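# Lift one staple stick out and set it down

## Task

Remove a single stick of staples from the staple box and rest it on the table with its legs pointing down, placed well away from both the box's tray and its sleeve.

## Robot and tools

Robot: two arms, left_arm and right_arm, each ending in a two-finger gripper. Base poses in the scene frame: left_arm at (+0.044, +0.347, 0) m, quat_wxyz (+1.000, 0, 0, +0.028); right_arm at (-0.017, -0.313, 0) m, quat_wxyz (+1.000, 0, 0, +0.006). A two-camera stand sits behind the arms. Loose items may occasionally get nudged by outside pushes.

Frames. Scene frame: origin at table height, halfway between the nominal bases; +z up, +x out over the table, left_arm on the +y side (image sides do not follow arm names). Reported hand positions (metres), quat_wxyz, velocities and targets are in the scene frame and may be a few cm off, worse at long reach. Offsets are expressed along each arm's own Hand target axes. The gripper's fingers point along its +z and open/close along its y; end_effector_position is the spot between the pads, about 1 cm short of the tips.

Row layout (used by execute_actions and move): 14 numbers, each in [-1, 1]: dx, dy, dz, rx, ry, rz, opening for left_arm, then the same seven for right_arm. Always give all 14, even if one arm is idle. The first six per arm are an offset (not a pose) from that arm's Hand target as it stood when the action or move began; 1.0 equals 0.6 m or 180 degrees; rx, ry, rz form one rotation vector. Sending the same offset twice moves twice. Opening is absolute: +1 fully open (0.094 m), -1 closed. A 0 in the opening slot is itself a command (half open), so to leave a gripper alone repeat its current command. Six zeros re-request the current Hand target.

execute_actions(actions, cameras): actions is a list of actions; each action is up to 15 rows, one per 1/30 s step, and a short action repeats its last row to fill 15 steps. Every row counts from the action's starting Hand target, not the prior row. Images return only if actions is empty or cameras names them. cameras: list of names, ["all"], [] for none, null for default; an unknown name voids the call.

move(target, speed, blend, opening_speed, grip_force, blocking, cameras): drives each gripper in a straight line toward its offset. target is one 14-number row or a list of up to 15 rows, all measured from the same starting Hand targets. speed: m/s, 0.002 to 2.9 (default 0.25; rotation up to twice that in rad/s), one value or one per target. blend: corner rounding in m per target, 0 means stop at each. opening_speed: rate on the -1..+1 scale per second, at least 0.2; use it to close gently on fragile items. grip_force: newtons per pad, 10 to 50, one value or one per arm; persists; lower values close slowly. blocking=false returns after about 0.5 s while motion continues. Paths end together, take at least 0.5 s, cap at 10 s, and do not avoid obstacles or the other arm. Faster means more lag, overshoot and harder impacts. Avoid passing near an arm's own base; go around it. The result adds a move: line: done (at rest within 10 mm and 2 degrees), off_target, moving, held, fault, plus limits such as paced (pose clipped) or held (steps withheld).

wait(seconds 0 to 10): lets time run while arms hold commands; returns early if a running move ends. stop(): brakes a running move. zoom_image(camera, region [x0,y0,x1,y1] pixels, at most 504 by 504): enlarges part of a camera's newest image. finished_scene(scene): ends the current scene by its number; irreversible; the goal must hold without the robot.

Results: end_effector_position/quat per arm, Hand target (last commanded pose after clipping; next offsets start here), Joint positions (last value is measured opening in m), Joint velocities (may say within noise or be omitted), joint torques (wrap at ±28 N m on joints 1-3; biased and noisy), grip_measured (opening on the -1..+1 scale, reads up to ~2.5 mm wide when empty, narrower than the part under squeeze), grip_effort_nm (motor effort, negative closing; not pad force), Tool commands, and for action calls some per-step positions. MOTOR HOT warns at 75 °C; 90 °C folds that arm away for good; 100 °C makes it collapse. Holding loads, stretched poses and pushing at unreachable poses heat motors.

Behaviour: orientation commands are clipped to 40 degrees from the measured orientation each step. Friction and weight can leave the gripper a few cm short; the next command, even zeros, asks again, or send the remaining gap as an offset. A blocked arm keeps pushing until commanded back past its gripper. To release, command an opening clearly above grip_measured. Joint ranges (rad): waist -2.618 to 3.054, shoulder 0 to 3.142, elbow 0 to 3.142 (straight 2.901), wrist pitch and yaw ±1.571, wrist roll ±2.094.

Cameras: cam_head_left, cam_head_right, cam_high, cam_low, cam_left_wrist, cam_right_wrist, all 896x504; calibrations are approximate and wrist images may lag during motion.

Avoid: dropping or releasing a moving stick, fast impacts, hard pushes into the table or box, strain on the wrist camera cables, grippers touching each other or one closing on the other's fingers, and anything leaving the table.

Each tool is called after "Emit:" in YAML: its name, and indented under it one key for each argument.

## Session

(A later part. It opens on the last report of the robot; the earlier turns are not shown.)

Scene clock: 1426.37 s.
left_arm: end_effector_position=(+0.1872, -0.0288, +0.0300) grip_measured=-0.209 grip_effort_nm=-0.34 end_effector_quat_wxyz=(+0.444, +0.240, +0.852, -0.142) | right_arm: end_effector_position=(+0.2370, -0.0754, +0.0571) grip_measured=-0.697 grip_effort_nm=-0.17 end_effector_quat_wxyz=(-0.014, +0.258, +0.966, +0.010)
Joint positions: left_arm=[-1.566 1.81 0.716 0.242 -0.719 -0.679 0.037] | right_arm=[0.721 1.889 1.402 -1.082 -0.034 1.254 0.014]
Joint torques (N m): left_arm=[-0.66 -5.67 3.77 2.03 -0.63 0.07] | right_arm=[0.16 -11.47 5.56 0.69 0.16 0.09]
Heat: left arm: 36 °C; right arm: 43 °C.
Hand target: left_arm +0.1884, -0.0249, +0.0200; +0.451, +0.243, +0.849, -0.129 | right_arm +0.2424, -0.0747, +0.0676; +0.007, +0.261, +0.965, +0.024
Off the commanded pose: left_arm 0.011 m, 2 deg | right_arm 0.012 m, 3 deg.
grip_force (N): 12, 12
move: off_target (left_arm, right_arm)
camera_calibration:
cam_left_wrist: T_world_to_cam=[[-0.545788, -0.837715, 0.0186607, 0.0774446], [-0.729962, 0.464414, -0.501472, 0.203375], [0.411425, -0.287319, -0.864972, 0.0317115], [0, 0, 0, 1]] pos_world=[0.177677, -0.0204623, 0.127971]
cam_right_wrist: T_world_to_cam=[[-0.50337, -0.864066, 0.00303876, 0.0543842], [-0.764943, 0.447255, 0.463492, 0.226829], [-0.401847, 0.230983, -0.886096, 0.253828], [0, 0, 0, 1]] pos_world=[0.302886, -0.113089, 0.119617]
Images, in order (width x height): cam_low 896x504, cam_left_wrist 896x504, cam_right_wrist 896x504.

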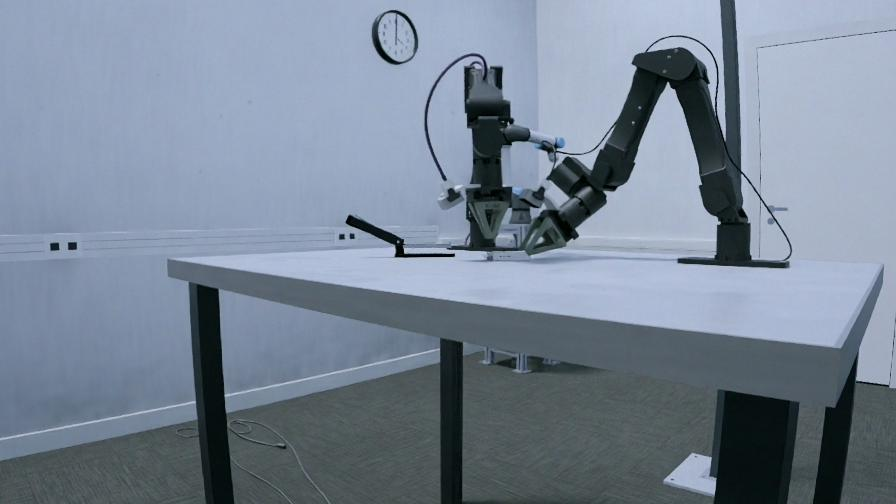

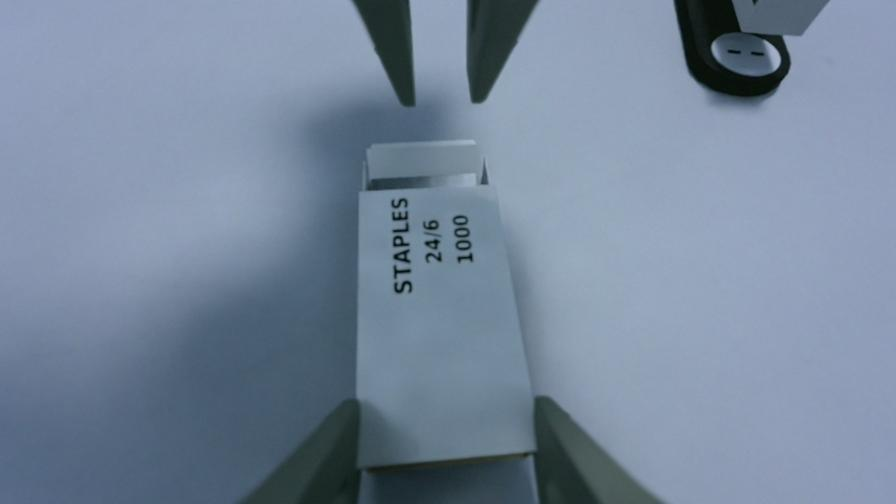

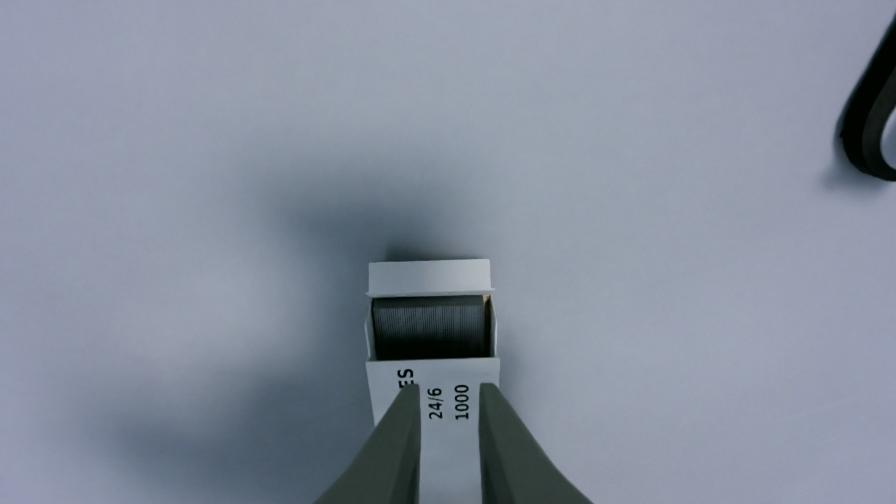

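Emit:
zoom_image:
  camera: "cam_right_wrist"
  region: [355, 250, 515, 370]

Emit:
zoom_image:
  camera: "cam_left_wrist"
  region: [350, 130, 510, 210]

Scaled by 3.150 from the camera's 896x504 image, which has a finer 1280x720 frame.

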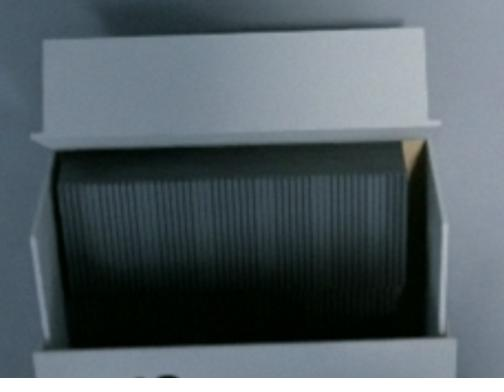

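Scaled by 3.150 from the camera's 896x504 image, which has a finer 1280x720 frame.

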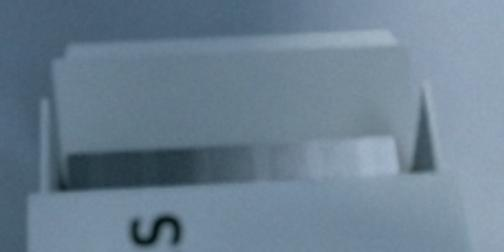

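Emit:
move:
  target: [0,0,0,0,0,0,-0.26,-0.001,0.0082,0.0458,0,-0.0106,0,-0.70]
  speed: 0.1
  cameras: ["cam_right_wrist"]

Emit:
zoom_image:
  camera: "cam_right_wrist"
  region: [340, 320, 560, 504]

Scene clock: 1492.50 s.
left_arm: end_effector_position=(+0.1872, -0.0288, +0.0300) grip_measured=-0.209 grip_effort_nm=-0.33 end_effector_quat_wxyz=(+0.444, +0.240, +0.852, -0.142) | right_arm: end_effector_position=(+0.2432, -0.0699, +0.0433) grip_measured=-0.697 grip_effort_nm=-0.17 end_effector_quat_wxyz=(+0.013, +0.260, +0.965, +0.022)
Joint positions: left_arm=[-1.566 1.81 0.716 0.242 -0.719 -0.679 0.037] | right_arm=[0.737 1.889 1.344 -0.975 -0.002 1.274 0.014]
Joint torques (N m): left_arm=[-0.54 -5.5 3.79 2.1 -0.66 0.07] | right_arm=[0.59 -7.84 5.61 0.78 0.21 0.08]
Heat: left arm: 37 °C; right arm: 37 °C.
Hand target: left_arm +0.1884, -0.0249, +0.0200; +0.451, +0.243, +0.849, -0.129 | right_arm +0.2463, -0.0695, +0.0404; +0.023, +0.262, +0.965, +0.020
Off the commanded pose: left_arm 0.011 m, 2 deg | right_arm 0.004 m, 1 deg.
grip_force (N): 12, 12
move: off_target (left_arm)
camera_calibration:
cam_right_wrist: T_world_to_cam=[[-0.506786, -0.861392, -0.0342337, 0.0649522], [-0.788135, 0.446866, 0.423265, 0.242868], [-0.349299, 0.241486, -0.905359, 0.231591], [0, 0, 0, 1]] pos_world=[0.305225, -0.108506, 0.109099]
Images, in order (width x height): cam_right_wrist 896x504.

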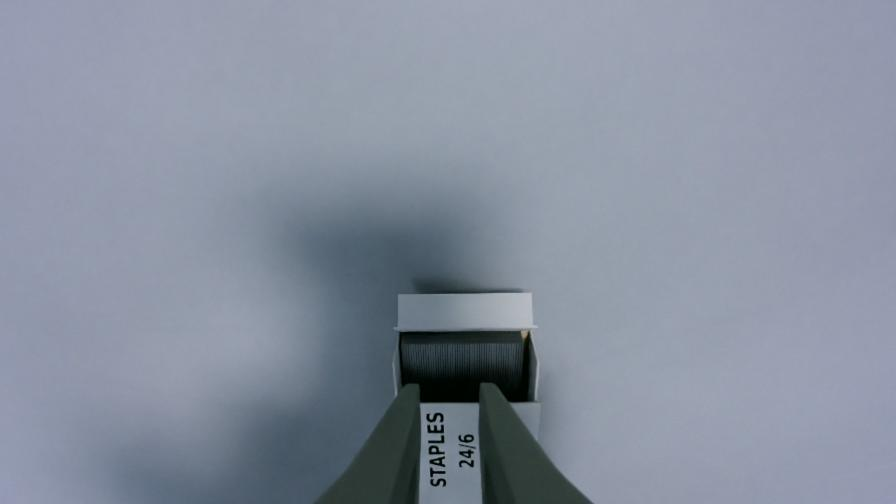

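Scaled by 2.291 from the camera's 896x504 image, which has a finer 1280x720 frame.

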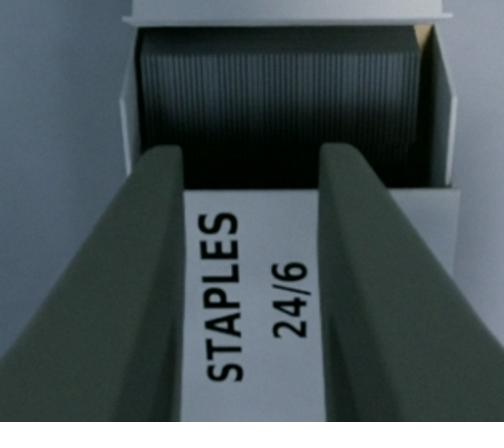

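Emit:
move:
  target: [0,0,0,0,0,0,-0.26,0,-0.0067,0.0225,0,0,0,-0.70]
  speed: 0.06
  cameras: ["cam_right_wrist","cam_low"]

Emit:
zoom_image:
  camera: "cam_right_wrist"
  region: [360, 320, 560, 480]

Emit:
zoom_image:
  camera: "cam_low"
  region: [450, 225, 540, 270]

Scene clock: 1505.43 s.
left_arm: end_effector_position=(+0.1872, -0.0288, +0.0300) grip_measured=-0.209 grip_effort_nm=-0.34 end_effector_quat_wxyz=(+0.444, +0.240, +0.852, -0.142) | right_arm: end_effector_position=(+0.2410, -0.0722, +0.0297) grip_measured=-0.697 grip_effort_nm=-0.17 end_effector_quat_wxyz=(+0.013, +0.260, +0.965, +0.022)
Joint positions: left_arm=[-1.566 1.81 0.716 0.242 -0.719 -0.679 0.037] | right_arm=[0.737 1.895 1.294 -0.92 -0.001 1.275 0.014]
Joint torques (N m): left_arm=[-0.47 -5.5 3.86 2.04 -0.65 0.08] | right_arm=[0.2 -7.71 5.55 0.78 0.16 0.03]
Heat: left arm: 37 °C; right arm: 37 °C.
Hand target: left_arm +0.1884, -0.0249, +0.0200; +0.451, +0.243, +0.849, -0.129 | right_arm +0.2449, -0.0726, +0.0267; +0.023, +0.262, +0.965, +0.020
Off the commanded pose: left_arm 0.011 m, 2 deg | right_arm 0.005 m, 1 deg.
grip_force (N): 12, 12
move: off_target (left_arm)
camera_calibration:
cam_right_wrist: T_world_to_cam=[[-0.507157, -0.861184, -0.033979, 0.0614539], [-0.788156, 0.447477, 0.422581, 0.247936], [-0.348715, 0.241096, -0.905688, 0.218933], [0, 0, 0, 1]] pos_world=[0.302924, -0.110806, 0.0955999]
Images, in order (width x height): cam_low 896x504, cam_right_wrist 896x504.

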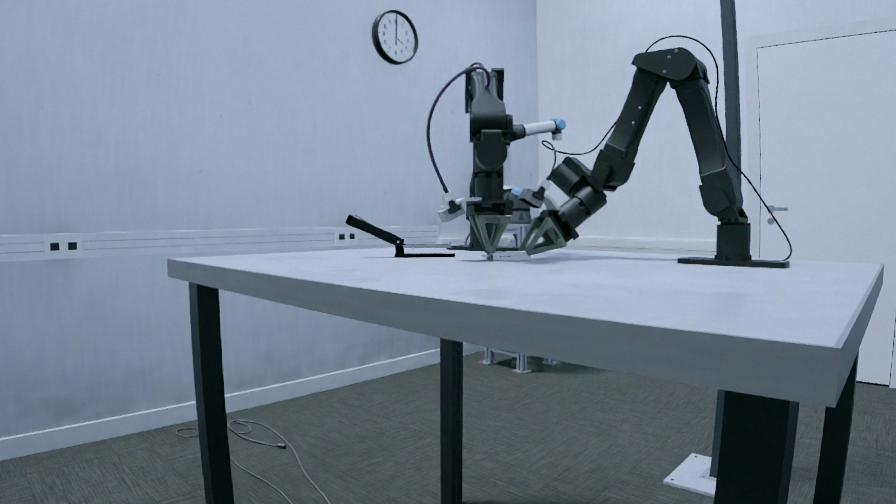

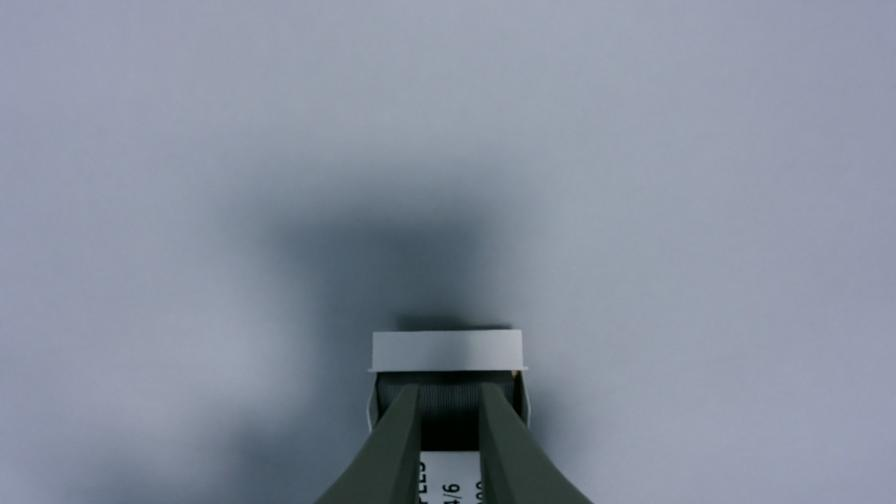

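Scaled by 2.520 from the camera's 896x504 image, which has a finer 1280x720 frame.

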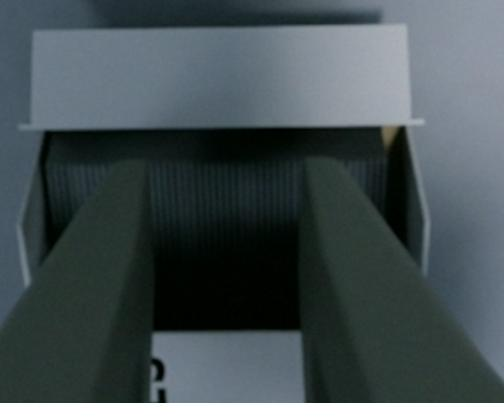

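Scaled by 5.600 from the camera's 896x504 image, which has a finer 1280x720 frame.

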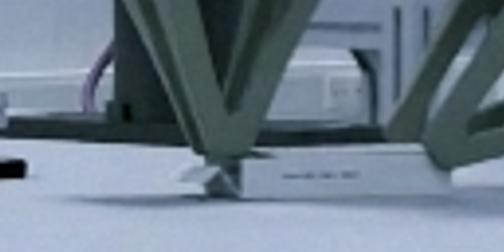

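Emit:
move:
  target: [0,0,0,0,0,0,-0.26,-0.0033,0,0.0067,0,0,0,-0.70]
  speed: 0.05
  cameras: ["cam_right_wrist","cam_low"]

Emit:
zoom_image:
  camera: "cam_right_wrist"
  region: [360, 320, 560, 480]

Emit:
zoom_image:
  camera: "cam_low"
  region: [450, 225, 540, 270]

Scene clock: 1519.60 s.
left_arm: end_effector_position=(+0.1872, -0.0288, +0.0300) grip_measured=-0.209 grip_effort_nm=-0.34 end_effector_quat_wxyz=(+0.444, +0.240, +0.852, -0.142) | right_arm: end_effector_position=(+0.2415, -0.0717, +0.0260) grip_measured=-0.697 grip_effort_nm=-0.17 end_effector_quat_wxyz=(+0.013, +0.260, +0.965, +0.022)
Joint positions: left_arm=[-1.566 1.81 0.716 0.242 -0.719 -0.679 0.037] | right_arm=[0.737 1.902 1.289 -0.907 -0.001 1.275 0.014]
Joint torques (N m): left_arm=[-0.5 -5.48 3.75 2.04 -0.64 0.11] | right_arm=[-0.32 -7.68 5.46 0.81 0.17 -0.03]
Heat: left arm: 37 °C; right arm: 36 °C.
Hand target: left_arm +0.1884, -0.0249, +0.0200; +0.451, +0.243, +0.849, -0.129 | right_arm +0.2469, -0.0735, +0.0228; +0.023, +0.262, +0.965, +0.020
Off the commanded pose: left_arm 0.011 m, 2 deg | right_arm 0.006 m, 1 deg.
grip_force (N): 12, 12
move: off_target (left_arm)
camera_calibration:
cam_right_wrist: T_world_to_cam=[[-0.507157, -0.861184, -0.033979, 0.0620123], [-0.788156, 0.447477, 0.422581, 0.24967], [-0.348715, 0.241096, -0.905688, 0.215636], [0, 0, 0, 1]] pos_world=[0.303424, -0.110306, 0.0918999]
Images, in order (width x height): cam_low 896x504, cam_right_wrist 896x504.

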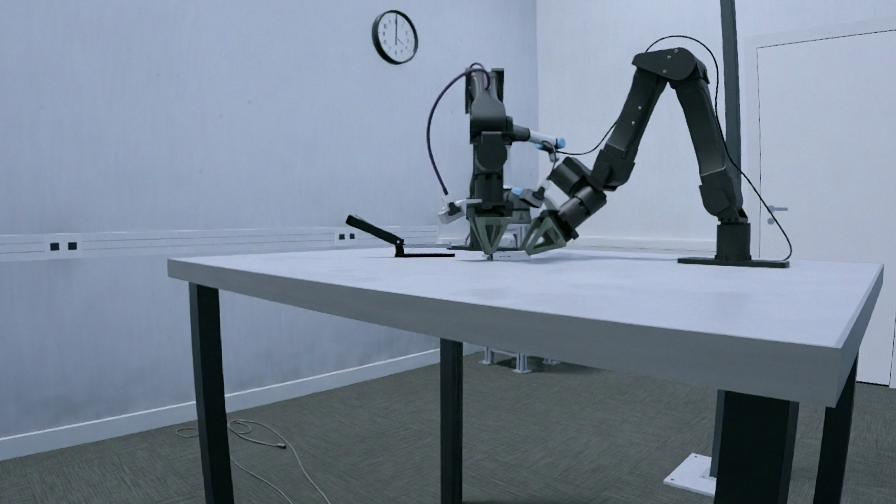

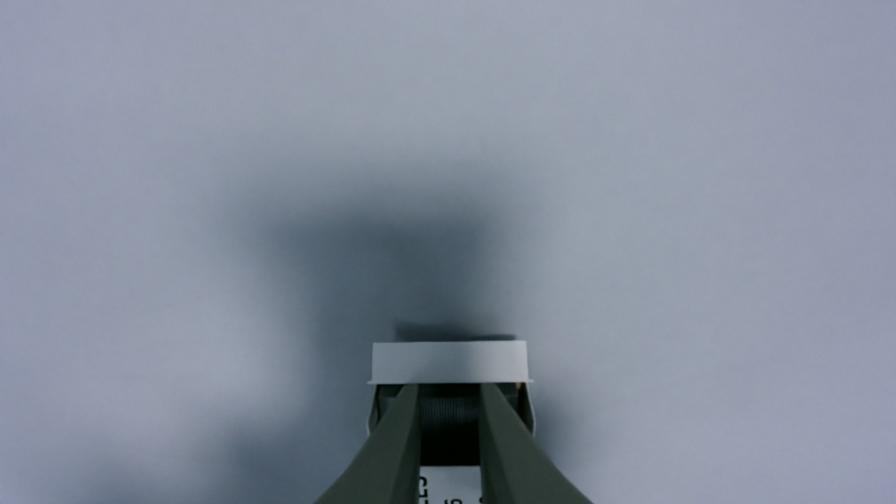

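Scaled by 2.520 from the camera's 896x504 image, which has a finer 1280x720 frame.

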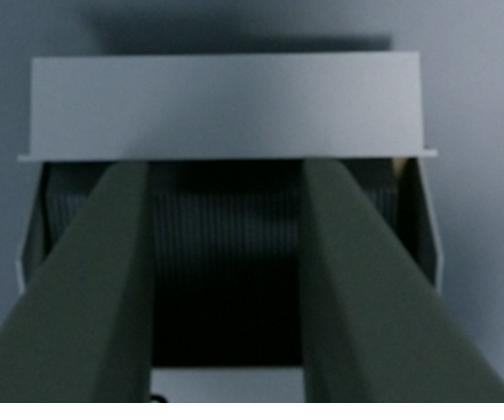

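Scaled by 5.600 from the camera's 896x504 image, which has a finer 1280x720 frame.

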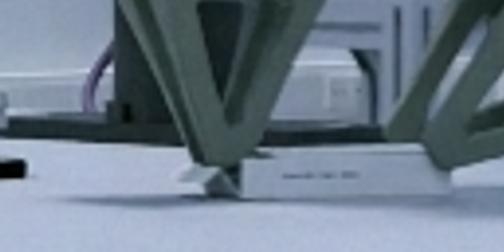

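Emit:
move:
  target: [0,0,0,0,0,0,-0.26,0,0,0.0058,0,0,0,-0.70]
  speed: 0.05
  cameras: []

Scene clock: 1523.70 s.
left_arm: end_effector_position=(+0.1872, -0.0288, +0.0300) grip_measured=-0.209 grip_effort_nm=-0.34 end_effector_quat_wxyz=(+0.444, +0.240, +0.852, -0.142) | right_arm: end_effector_position=(+0.2416, -0.0716, +0.0227) grip_measured=-0.697 grip_effort_nm=-0.17 end_effector_quat_wxyz=(+0.013, +0.260, +0.965, +0.022)
Joint positions: left_arm=[-1.566 1.81 0.716 0.242 -0.719 -0.679 0.037] | right_arm=[0.737 1.908 1.282 -0.895 -0.001 1.275 0.014]
Joint torques (N m): left_arm=[-0.32 -5.49 3.82 2.04 -0.58 0.08] | right_arm=[-0.38 -7.69 5.44 0.83 0.19 -0.02]
Heat: left arm: 37 °C; right arm: 36 °C.
Hand target: left_arm +0.1884, -0.0249, +0.0200; +0.451, +0.243, +0.849, -0.129 | right_arm +0.2470, -0.0735, +0.0193; +0.023, +0.262, +0.965, +0.020
Off the commanded pose: left_arm 0.011 m, 2 deg | right_arm 0.007 m, 1 deg.
grip_force (N): 12, 12
move: off_target (left_arm)
No camera images: "cameras" was empty.

Emit:
move:
  target: [0,0,0,0,0,0,-0.26,0,0,0.005,0,0,0,-0.70]
  speed: 0.05
  cameras: ["cam_right_wrist","cam_low"]

Emit:
zoom_image:
  camera: "cam_right_wrist"
  region: [360, 320, 560, 480]

Emit:
zoom_image:
  camera: "cam_low"
  region: [450, 225, 540, 270]

Scene clock: 1531.20 s.
left_arm: end_effector_position=(+0.1872, -0.0288, +0.0301) grip_measured=-0.209 grip_effort_nm=-0.34 end_effector_quat_wxyz=(+0.444, +0.240, +0.852, -0.142) | right_arm: end_effector_position=(+0.2423, -0.0710, +0.0226) grip_measured=-0.697 grip_effort_nm=-0.17 end_effector_quat_wxyz=(+0.014, +0.260, +0.965, +0.023)
Joint positions: left_arm=[-1.566 1.81 0.716 0.243 -0.719 -0.679 0.037] | right_arm=[0.737 1.908 1.282 -0.89 -0.001 1.275 0.014]
Joint torques (N m): left_arm=[-0.59 -5.56 3.73 2.08 -0.61 0.05] | right_arm=[-0.42 -7.3 5.01 0.9 0.16 -0.03]
Heat: left arm: 37 °C; right arm: 37 °C.
Hand target: left_arm +0.1884, -0.0249, +0.0200; +0.451, +0.243, +0.849, -0.129 | right_arm +0.2472, -0.0734, +0.0164; +0.023, +0.262, +0.965, +0.020
Off the commanded pose: left_arm 0.011 m, 2 deg | right_arm 0.008 m, 1 deg.
grip_force (N): 12, 12
move: off_target (left_arm)
camera_calibration:
cam_right_wrist: T_world_to_cam=[[-0.507059, -0.861088, -0.0376636, 0.0630206], [-0.789323, 0.446359, 0.421583, 0.251629], [-0.346208, 0.243496, -0.906008, 0.212153], [0, 0, 0, 1]] pos_world=[0.304021, -0.109709, 0.0885033]
Images, in order (width x height): cam_low 896x504, cam_right_wrist 896x504.

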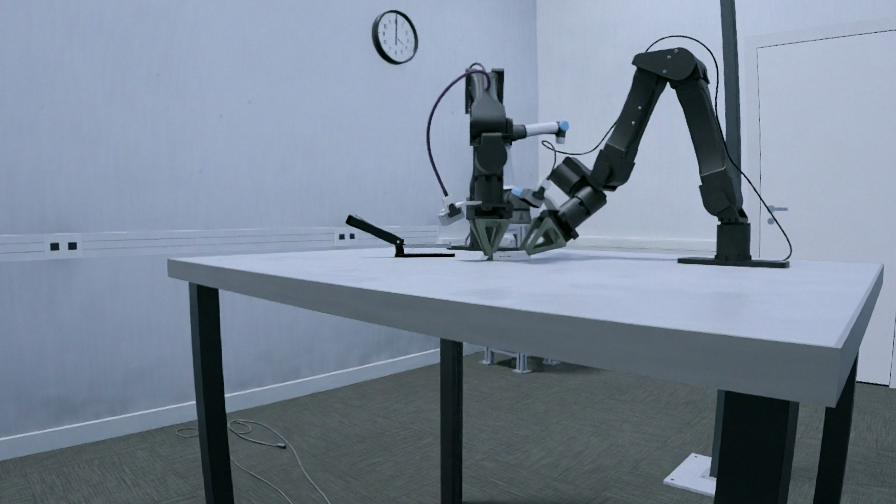

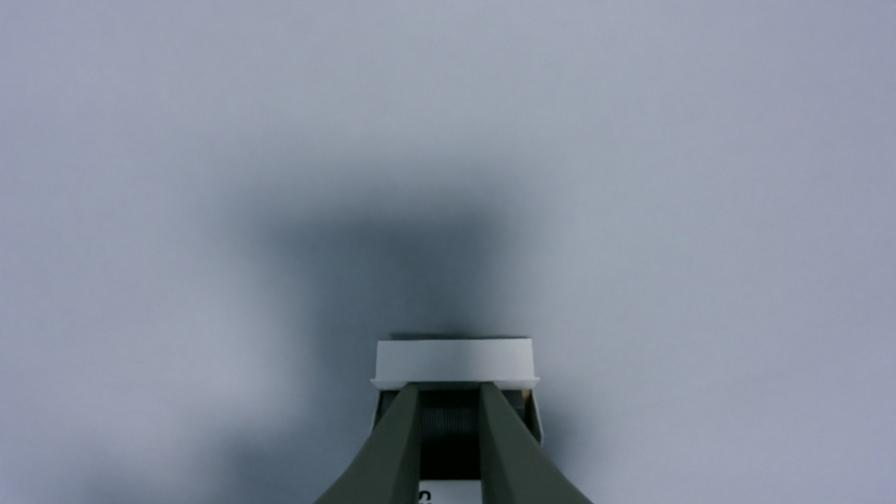

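Scaled by 2.520 from the camera's 896x504 image, which has a finer 1280x720 frame.

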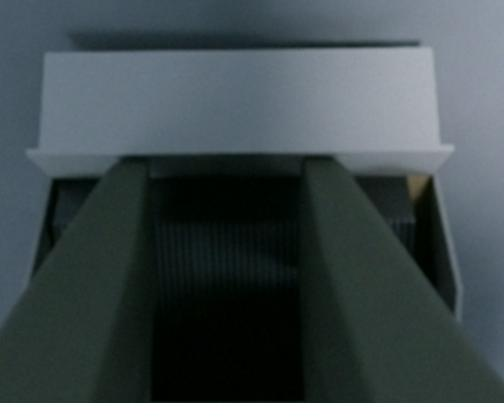

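Scaled by 5.600 from the camera's 896x504 image, which has a finer 1280x720 frame.

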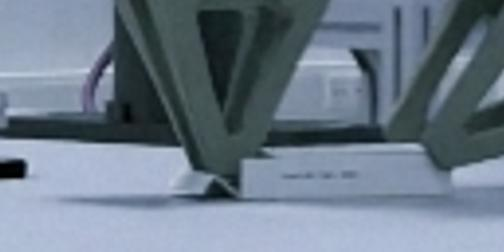

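Emit:
move:
  target: [0,0,0,0,0,0,-0.26,-0.02,0,0.0017,0,0,0,-0.70]
  speed: 0.04
  cameras: ["cam_right_wrist","cam_low"]

Emit:
zoom_image:
  camera: "cam_right_wrist"
  region: [360, 320, 560, 480]

Emit:
zoom_image:
  camera: "cam_low"
  region: [450, 225, 540, 270]

Scene clock: 1542.97 s.
left_arm: end_effector_position=(+0.1874, -0.0290, +0.0297) grip_measured=-0.209 grip_effort_nm=-0.34 end_effector_quat_wxyz=(+0.445, +0.240, +0.851, -0.141) | right_arm: end_effector_position=(+0.2506, -0.0803, +0.0162) grip_measured=-0.697 grip_effort_nm=-0.17 end_effector_quat_wxyz=(+0.012, +0.263, +0.965, +0.017)
Joint positions: left_arm=[-1.567 1.813 0.716 0.247 -0.722 -0.679 0.037] | right_arm=[0.702 1.927 1.282 -0.883 0 1.246 0.014]
Joint torques (N m): left_arm=[-0.44 -5.78 3.71 2 -0.6 0.07] | right_arm=[-0.23 -7.84 6.35 0.77 0.14 -0.06]
Heat: left arm: 37 °C; right arm: 37 °C.
Hand target: left_arm +0.1884, -0.0249, +0.0199; +0.451, +0.243, +0.849, -0.129 | right_arm +0.2577, -0.0794, +0.0157; +0.023, +0.262, +0.965, +0.020
Off the commanded pose: left_arm 0.011 m, 2 deg | right_arm 0.007 m, 1 deg.
grip_force (N): 12, 12
move: off_target (left_arm)
camera_calibration:
cam_right_wrist: T_world_to_cam=[[-0.512252, -0.858465, -0.0252047, 0.0602571], [-0.783719, 0.455244, 0.422537, 0.264286], [-0.351259, 0.236199, -0.905995, 0.212194], [0, 0, 0, 1]] pos_world=[0.312528, -0.118706, 0.0820953]
Images, in order (width x height): cam_low 896x504, cam_right_wrist 896x504.

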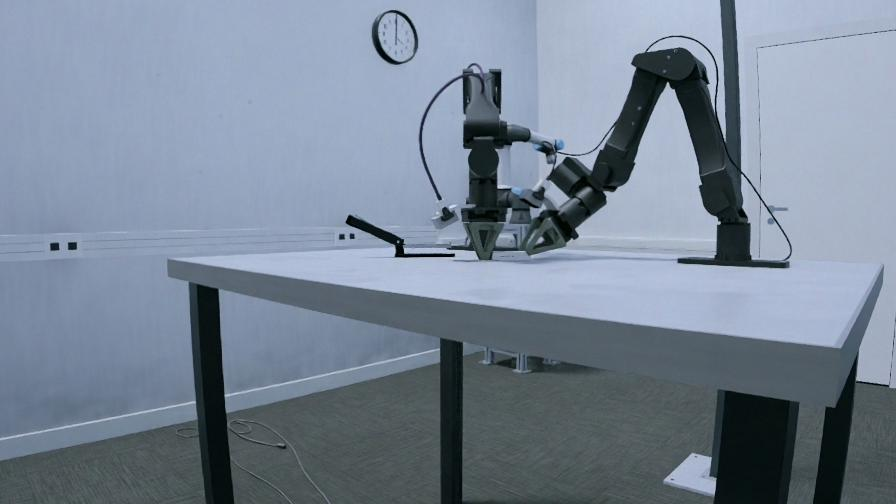

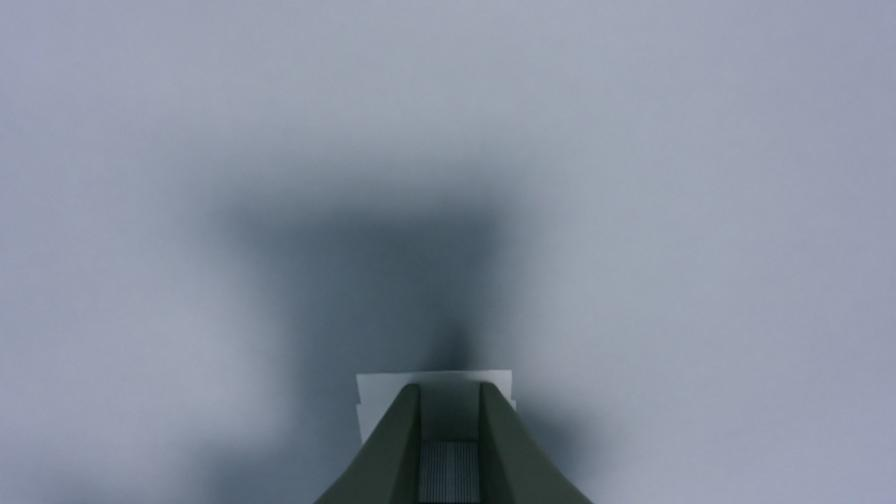

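Scaled by 2.520 from the camera's 896x504 image, which has a finer 1280x720 frame.

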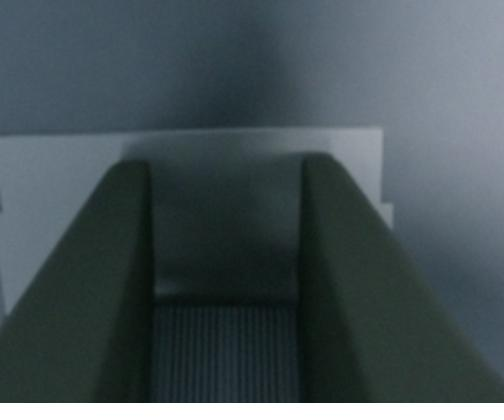

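Scaled by 5.600 from the camera's 896x504 image, which has a finer 1280x720 frame.

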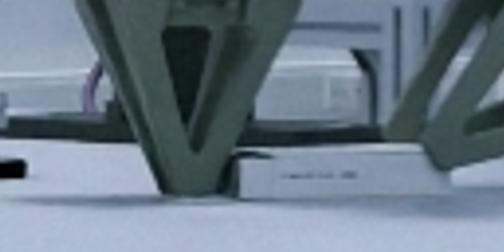

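Emit:
wait:
  seconds: 0.1
  cameras: ["cam_left_wrist","cam_head_left","cam_head_right"]

Emit:
zoom_image:
  camera: "cam_left_wrist"
  region: [340, 100, 520, 220]

Scene clock: 1557.07 s.
left_arm: end_effector_position=(+0.1874, -0.0290, +0.0297) grip_measured=-0.209 grip_effort_nm=-0.33 end_effector_quat_wxyz=(+0.445, +0.240, +0.851, -0.141) | right_arm: end_effector_position=(+0.2506, -0.0803, +0.0162) grip_measured=-0.697 grip_effort_nm=-0.17 end_effector_quat_wxyz=(+0.012, +0.263, +0.965, +0.017)
Joint positions: left_arm=[-1.567 1.813 0.716 0.247 -0.722 -0.679 0.037] | right_arm=[0.702 1.927 1.282 -0.883 0 1.245 0.014]
Joint torques (N m): left_arm=[-0.47 -5.86 3.66 2.01 -0.58 0.05] | right_arm=[-0.24 -7.9 6.35 0.76 0.15 -0.04]
Heat: left arm: 37 °C; right arm: 37 °C.
Hand target: left_arm +0.1884, -0.0249, +0.0199; +0.451, +0.243, +0.849, -0.129 | right_arm +0.2577, -0.0794, +0.0157; +0.023, +0.262, +0.965, +0.020
Tool commands: left_gripper/opening=-0.26 right_gripper/opening=-0.7
Off the commanded pose: left_arm 0.011 m, 2 deg | right_arm 0.007 m, 1 deg.
grip_force (N): 12, 12
wait: 0.10 s; at rest from the start
camera_calibration:
cam_left_wrist: T_world_to_cam=[[-0.54439, -0.838635, 0.0181868, 0.0770198], [-0.72931, 0.462488, -0.504194, 0.203432], [0.414424, -0.287742, -0.863399, 0.0306937], [0, 0, 0, 1]] pos_world=[0.177574, -0.0206617, 0.127669]
Images, in order (width x height): cam_head_left 896x504, cam_head_right 896x504, cam_left_wrist 896x504.

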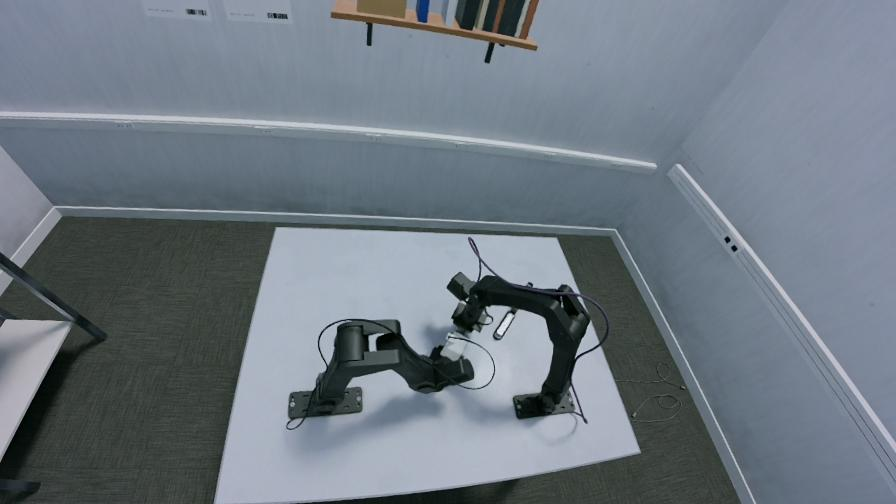

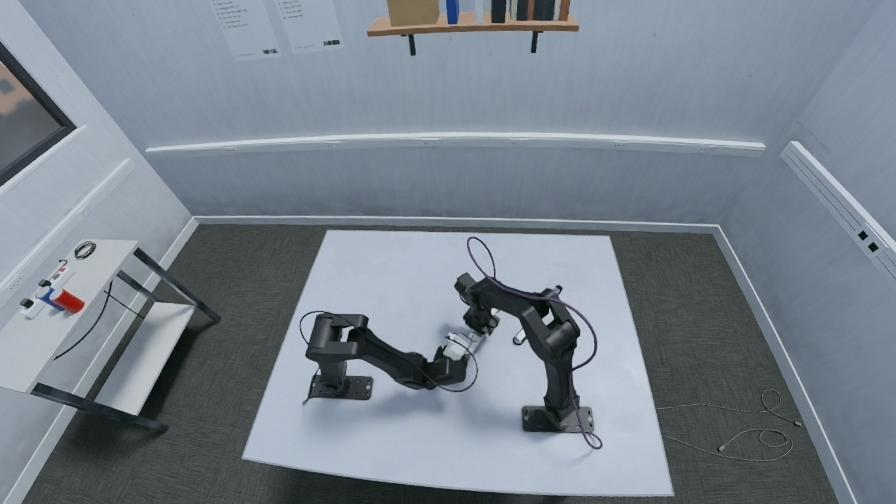

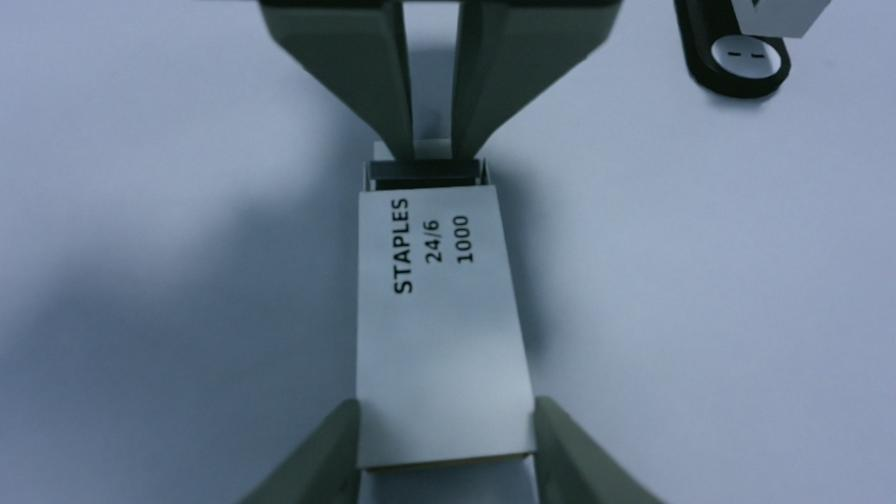

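Scaled by 2.800 from the camera's 896x504 image, which has a finer 1280x720 frame.

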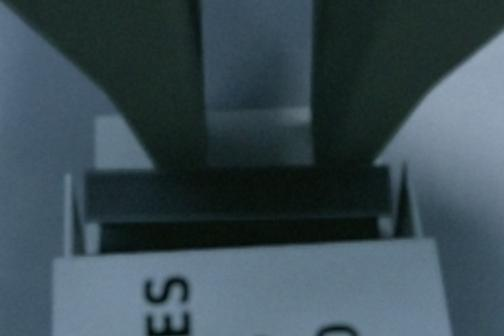

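Emit:
move:
  target: [0,0,0,0,0,0,-0.26,0,0,-0.055,0,0,0,-0.70]
  speed: 0.08
  cameras: ["cam_right_wrist","cam_left_wrist","cam_low"]

Emit:
zoom_image:
  camera: "cam_right_wrist"
  region: [340, 290, 540, 450]

Emit:
zoom_image:
  camera: "cam_left_wrist"
  region: [340, 100, 520, 220]

Emit:
zoom_image:
  camera: "cam_low"
  region: [450, 225, 540, 270]

Scene clock: 1577.03 s.
left_arm: end_effector_position=(+0.1874, -0.0291, +0.0298) grip_measured=-0.209 grip_effort_nm=-0.34 end_effector_quat_wxyz=(+0.445, +0.240, +0.851, -0.142) | right_arm: end_effector_position=(+0.2480, -0.0825, +0.0305) grip_measured=-0.697 grip_effort_nm=-0.17 end_effector_quat_wxyz=(+0.004, +0.263, +0.965, +0.006)
Joint positions: left_arm=[-1.567 1.813 0.716 0.247 -0.722 -0.679 0.037] | right_arm=[0.702 1.919 1.332 -0.969 0 1.245 0.014]
Joint torques (N m): left_arm=[-0.46 -5.78 3.77 2 -0.58 0.08] | right_arm=[-0.02 -11.49 8.03 0.37 0.15 -0.05]
Heat: left arm: 37 °C; right arm: 37 °C.
Hand target: left_arm +0.1884, -0.0249, +0.0200; +0.451, +0.243, +0.849, -0.129 | right_arm +0.2558, -0.0803, +0.0486; +0.023, +0.262, +0.965, +0.020
Off the commanded pose: left_arm 0.011 m, 2 deg | right_arm 0.020 m, 3 deg.
grip_force (N): 12, 12
move: off_target (left_arm, right_arm)
camera_calibration:
cam_left_wrist: T_world_to_cam=[[-0.544416, -0.83861, 0.018562, 0.0769775], [-0.729278, 0.462273, -0.504438, 0.203453], [0.414446, -0.288161, -0.863248, 0.030662], [0, 0, 0, 1]] pos_world=[0.177574, -0.0206611, 0.12767]
cam_right_wrist: T_world_to_cam=[[-0.511852, -0.859073, 0.000927122, 0.056372], [-0.775222, 0.462356, 0.430417, 0.255528], [-0.370188, 0.219591, -0.90263, 0.228006], [0, 0, 0, 1]] pos_world=[0.31135, -0.119785, 0.095769]
Images, in order (width x height): cam_low 896x504, cam_left_wrist 896x504, cam_right_wrist 896x504.

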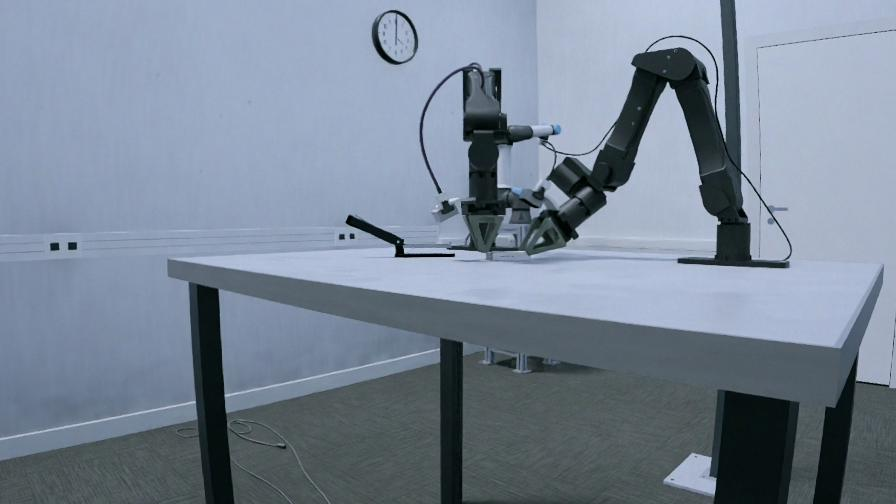

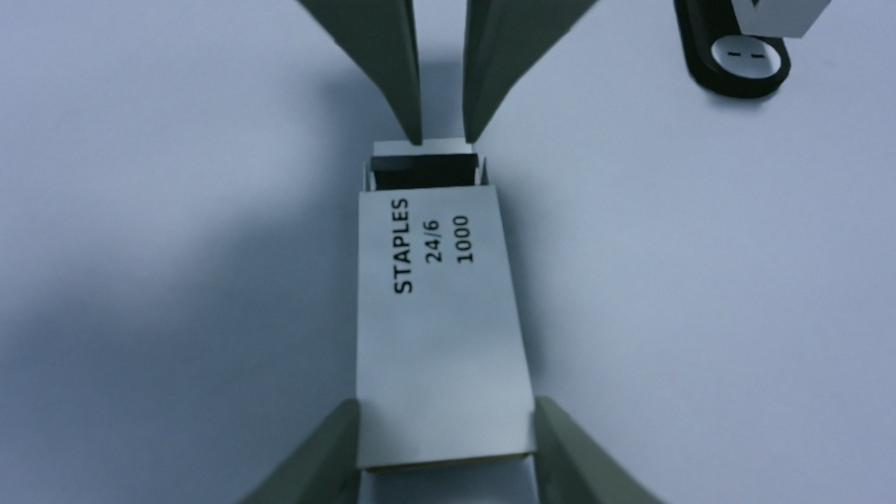

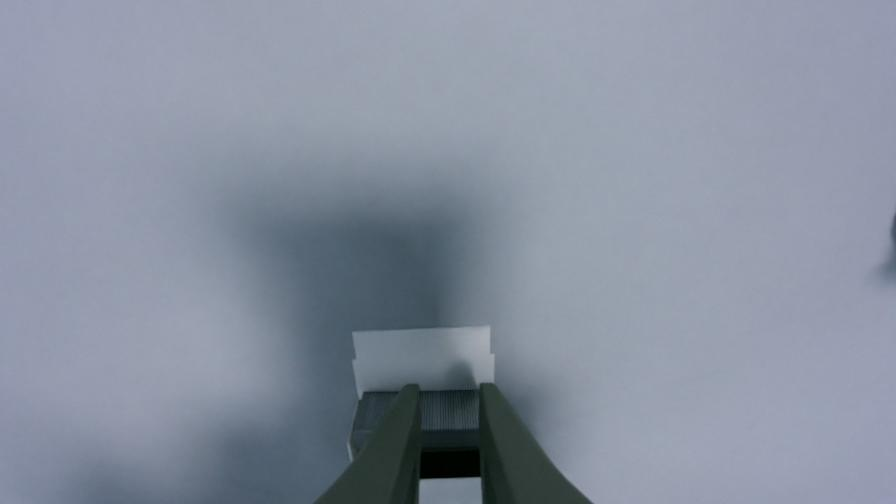

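Scaled by 2.520 from the camera's 896x504 image, which has a finer 1280x720 frame.

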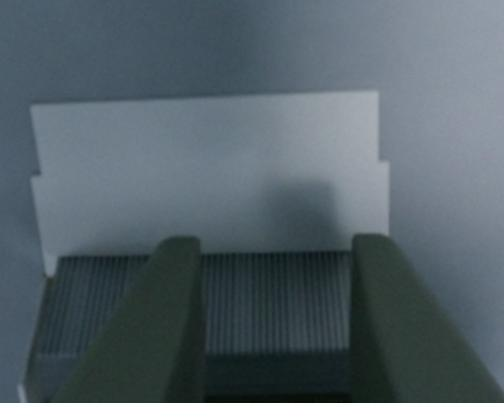

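Scaled by 2.800 from the camera's 896x504 image, which has a finer 1280x720 frame.

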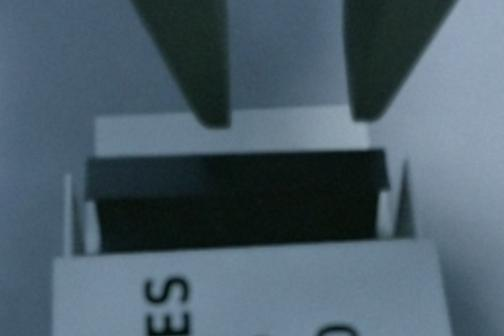

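Scaled by 5.600 from the camera's 896x504 image, which has a finer 1280x720 frame.

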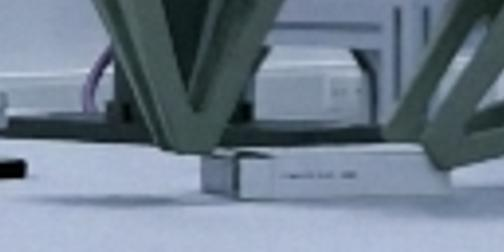

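Emit:
zoom_image:
  camera: "cam_low"
  region: [476, 247, 516, 267]

Emit:
zoom_image:
  camera: "cam_left_wrist"
  region: [355, 130, 495, 200]

Scaled by 12.600 from the camera's 896x504 image, which has a finer 1280x720 frame.

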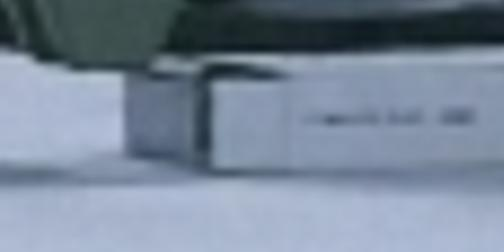

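Scaled by 3.600 from the camera's 896x504 image, which has a finer 1280x720 frame.

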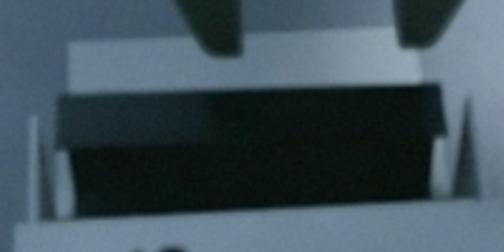

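Emit:
move:
  target: [0,0,0,0,0,0,-0.26,-0.0217,0,-0.025,0,0.13,0,-0.06]
  speed: 0.1
  cameras: ["cam_right_wrist","cam_low"]

Emit:
zoom_image:
  camera: "cam_right_wrist"
  region: [340, 330, 560, 504]

Emit:
zoom_image:
  camera: "cam_low"
  region: [476, 247, 516, 267]

Scene clock: 1742.17 s.
left_arm: end_effector_position=(+0.1874, -0.0291, +0.0298) grip_measured=-0.209 grip_effort_nm=-0.34 end_effector_quat_wxyz=(+0.445, +0.240, +0.851, -0.142) | right_arm: end_effector_position=(+0.2633, -0.0904, +0.0599) grip_measured=-0.063 grip_effort_nm=0.13 end_effector_quat_wxyz=(-0.169, +0.253, +0.950, +0.065)
Joint positions: left_arm=[-1.567 1.813 0.716 0.247 -0.722 -0.679 0.037] | right_arm=[0.494 2.063 1.608 -1.276 -0.328 1 0.044]
Joint torques (N m): left_arm=[-0.53 -5.75 3.71 1.97 -0.59 0.06] | right_arm=[-0.27 -8.8 8.13 0.04 -0.3 -0.06]
Heat: left arm: 37 °C; right arm: 43 °C.
Hand target: left_arm +0.1884, -0.0249, +0.0200; +0.451, +0.243, +0.849, -0.129 | right_arm +0.2662, -0.0872, +0.0640; -0.173, +0.252, +0.949, +0.072
Off the commanded pose: left_arm 0.011 m, 2 deg | right_arm 0.006 m, 1 deg.
grip_force (N): 12, 12
move: off_target (left_arm)
camera_calibration:
cam_right_wrist: T_world_to_cam=[[-0.503832, -0.863507, -0.0225463, 0.0562774], [-0.602533, 0.332619, 0.725478, 0.183473], [-0.618956, 0.379104, -0.687876, 0.328936], [0, 0, 0, 1]] pos_world=[0.3425, -0.137132, 0.0944301]
Images, in order (width x height): cam_low 896x504, cam_right_wrist 896x504.

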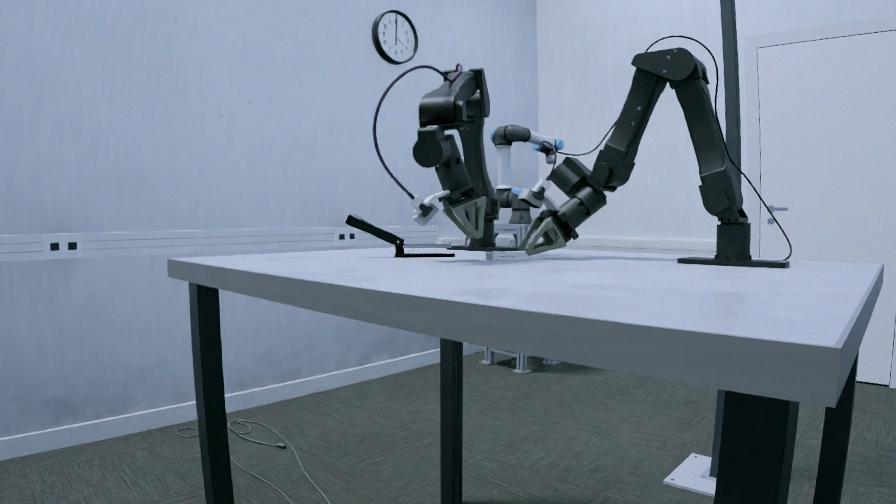

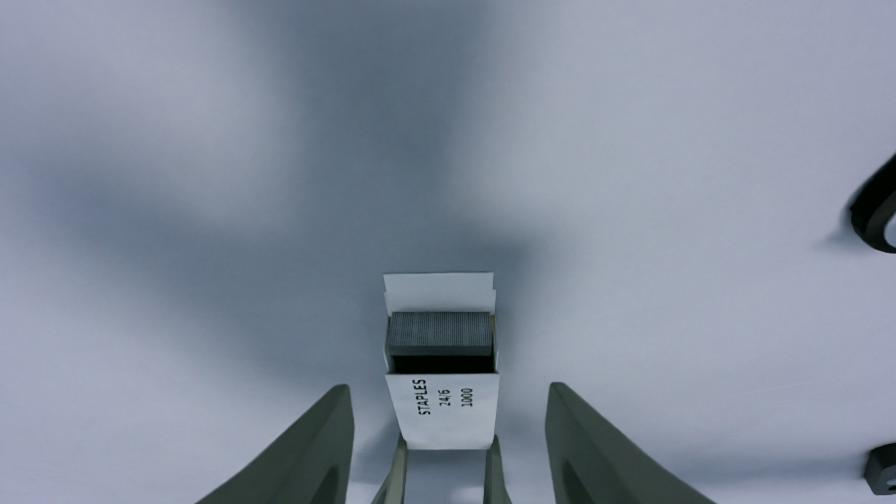

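Scaled by 2.291 from the camera's 896x504 image, which has a finer 1280x720 frame.

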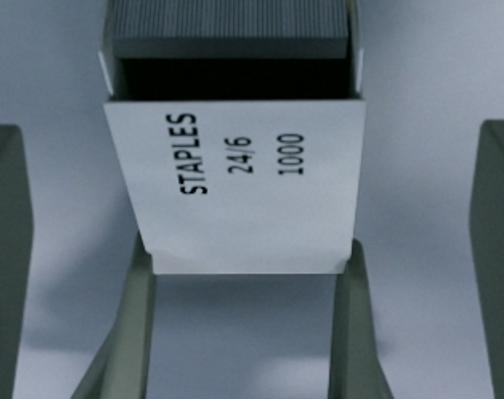

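Scaled by 12.600 from the camera's 896x504 image, which has a finer 1280x720 frame.

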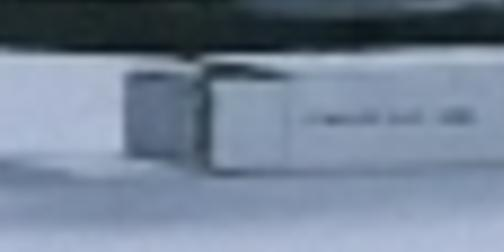

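Emit:
zoom_image:
  camera: "cam_right_wrist"
  region: [370, 262, 515, 384]

Scaled by 3.476 from the camera's 896x504 image, which has a finer 1280x720 frame.

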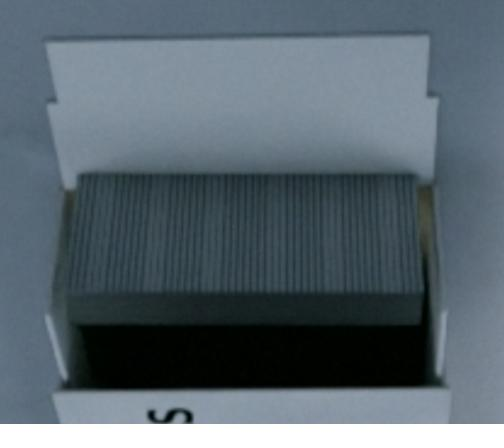

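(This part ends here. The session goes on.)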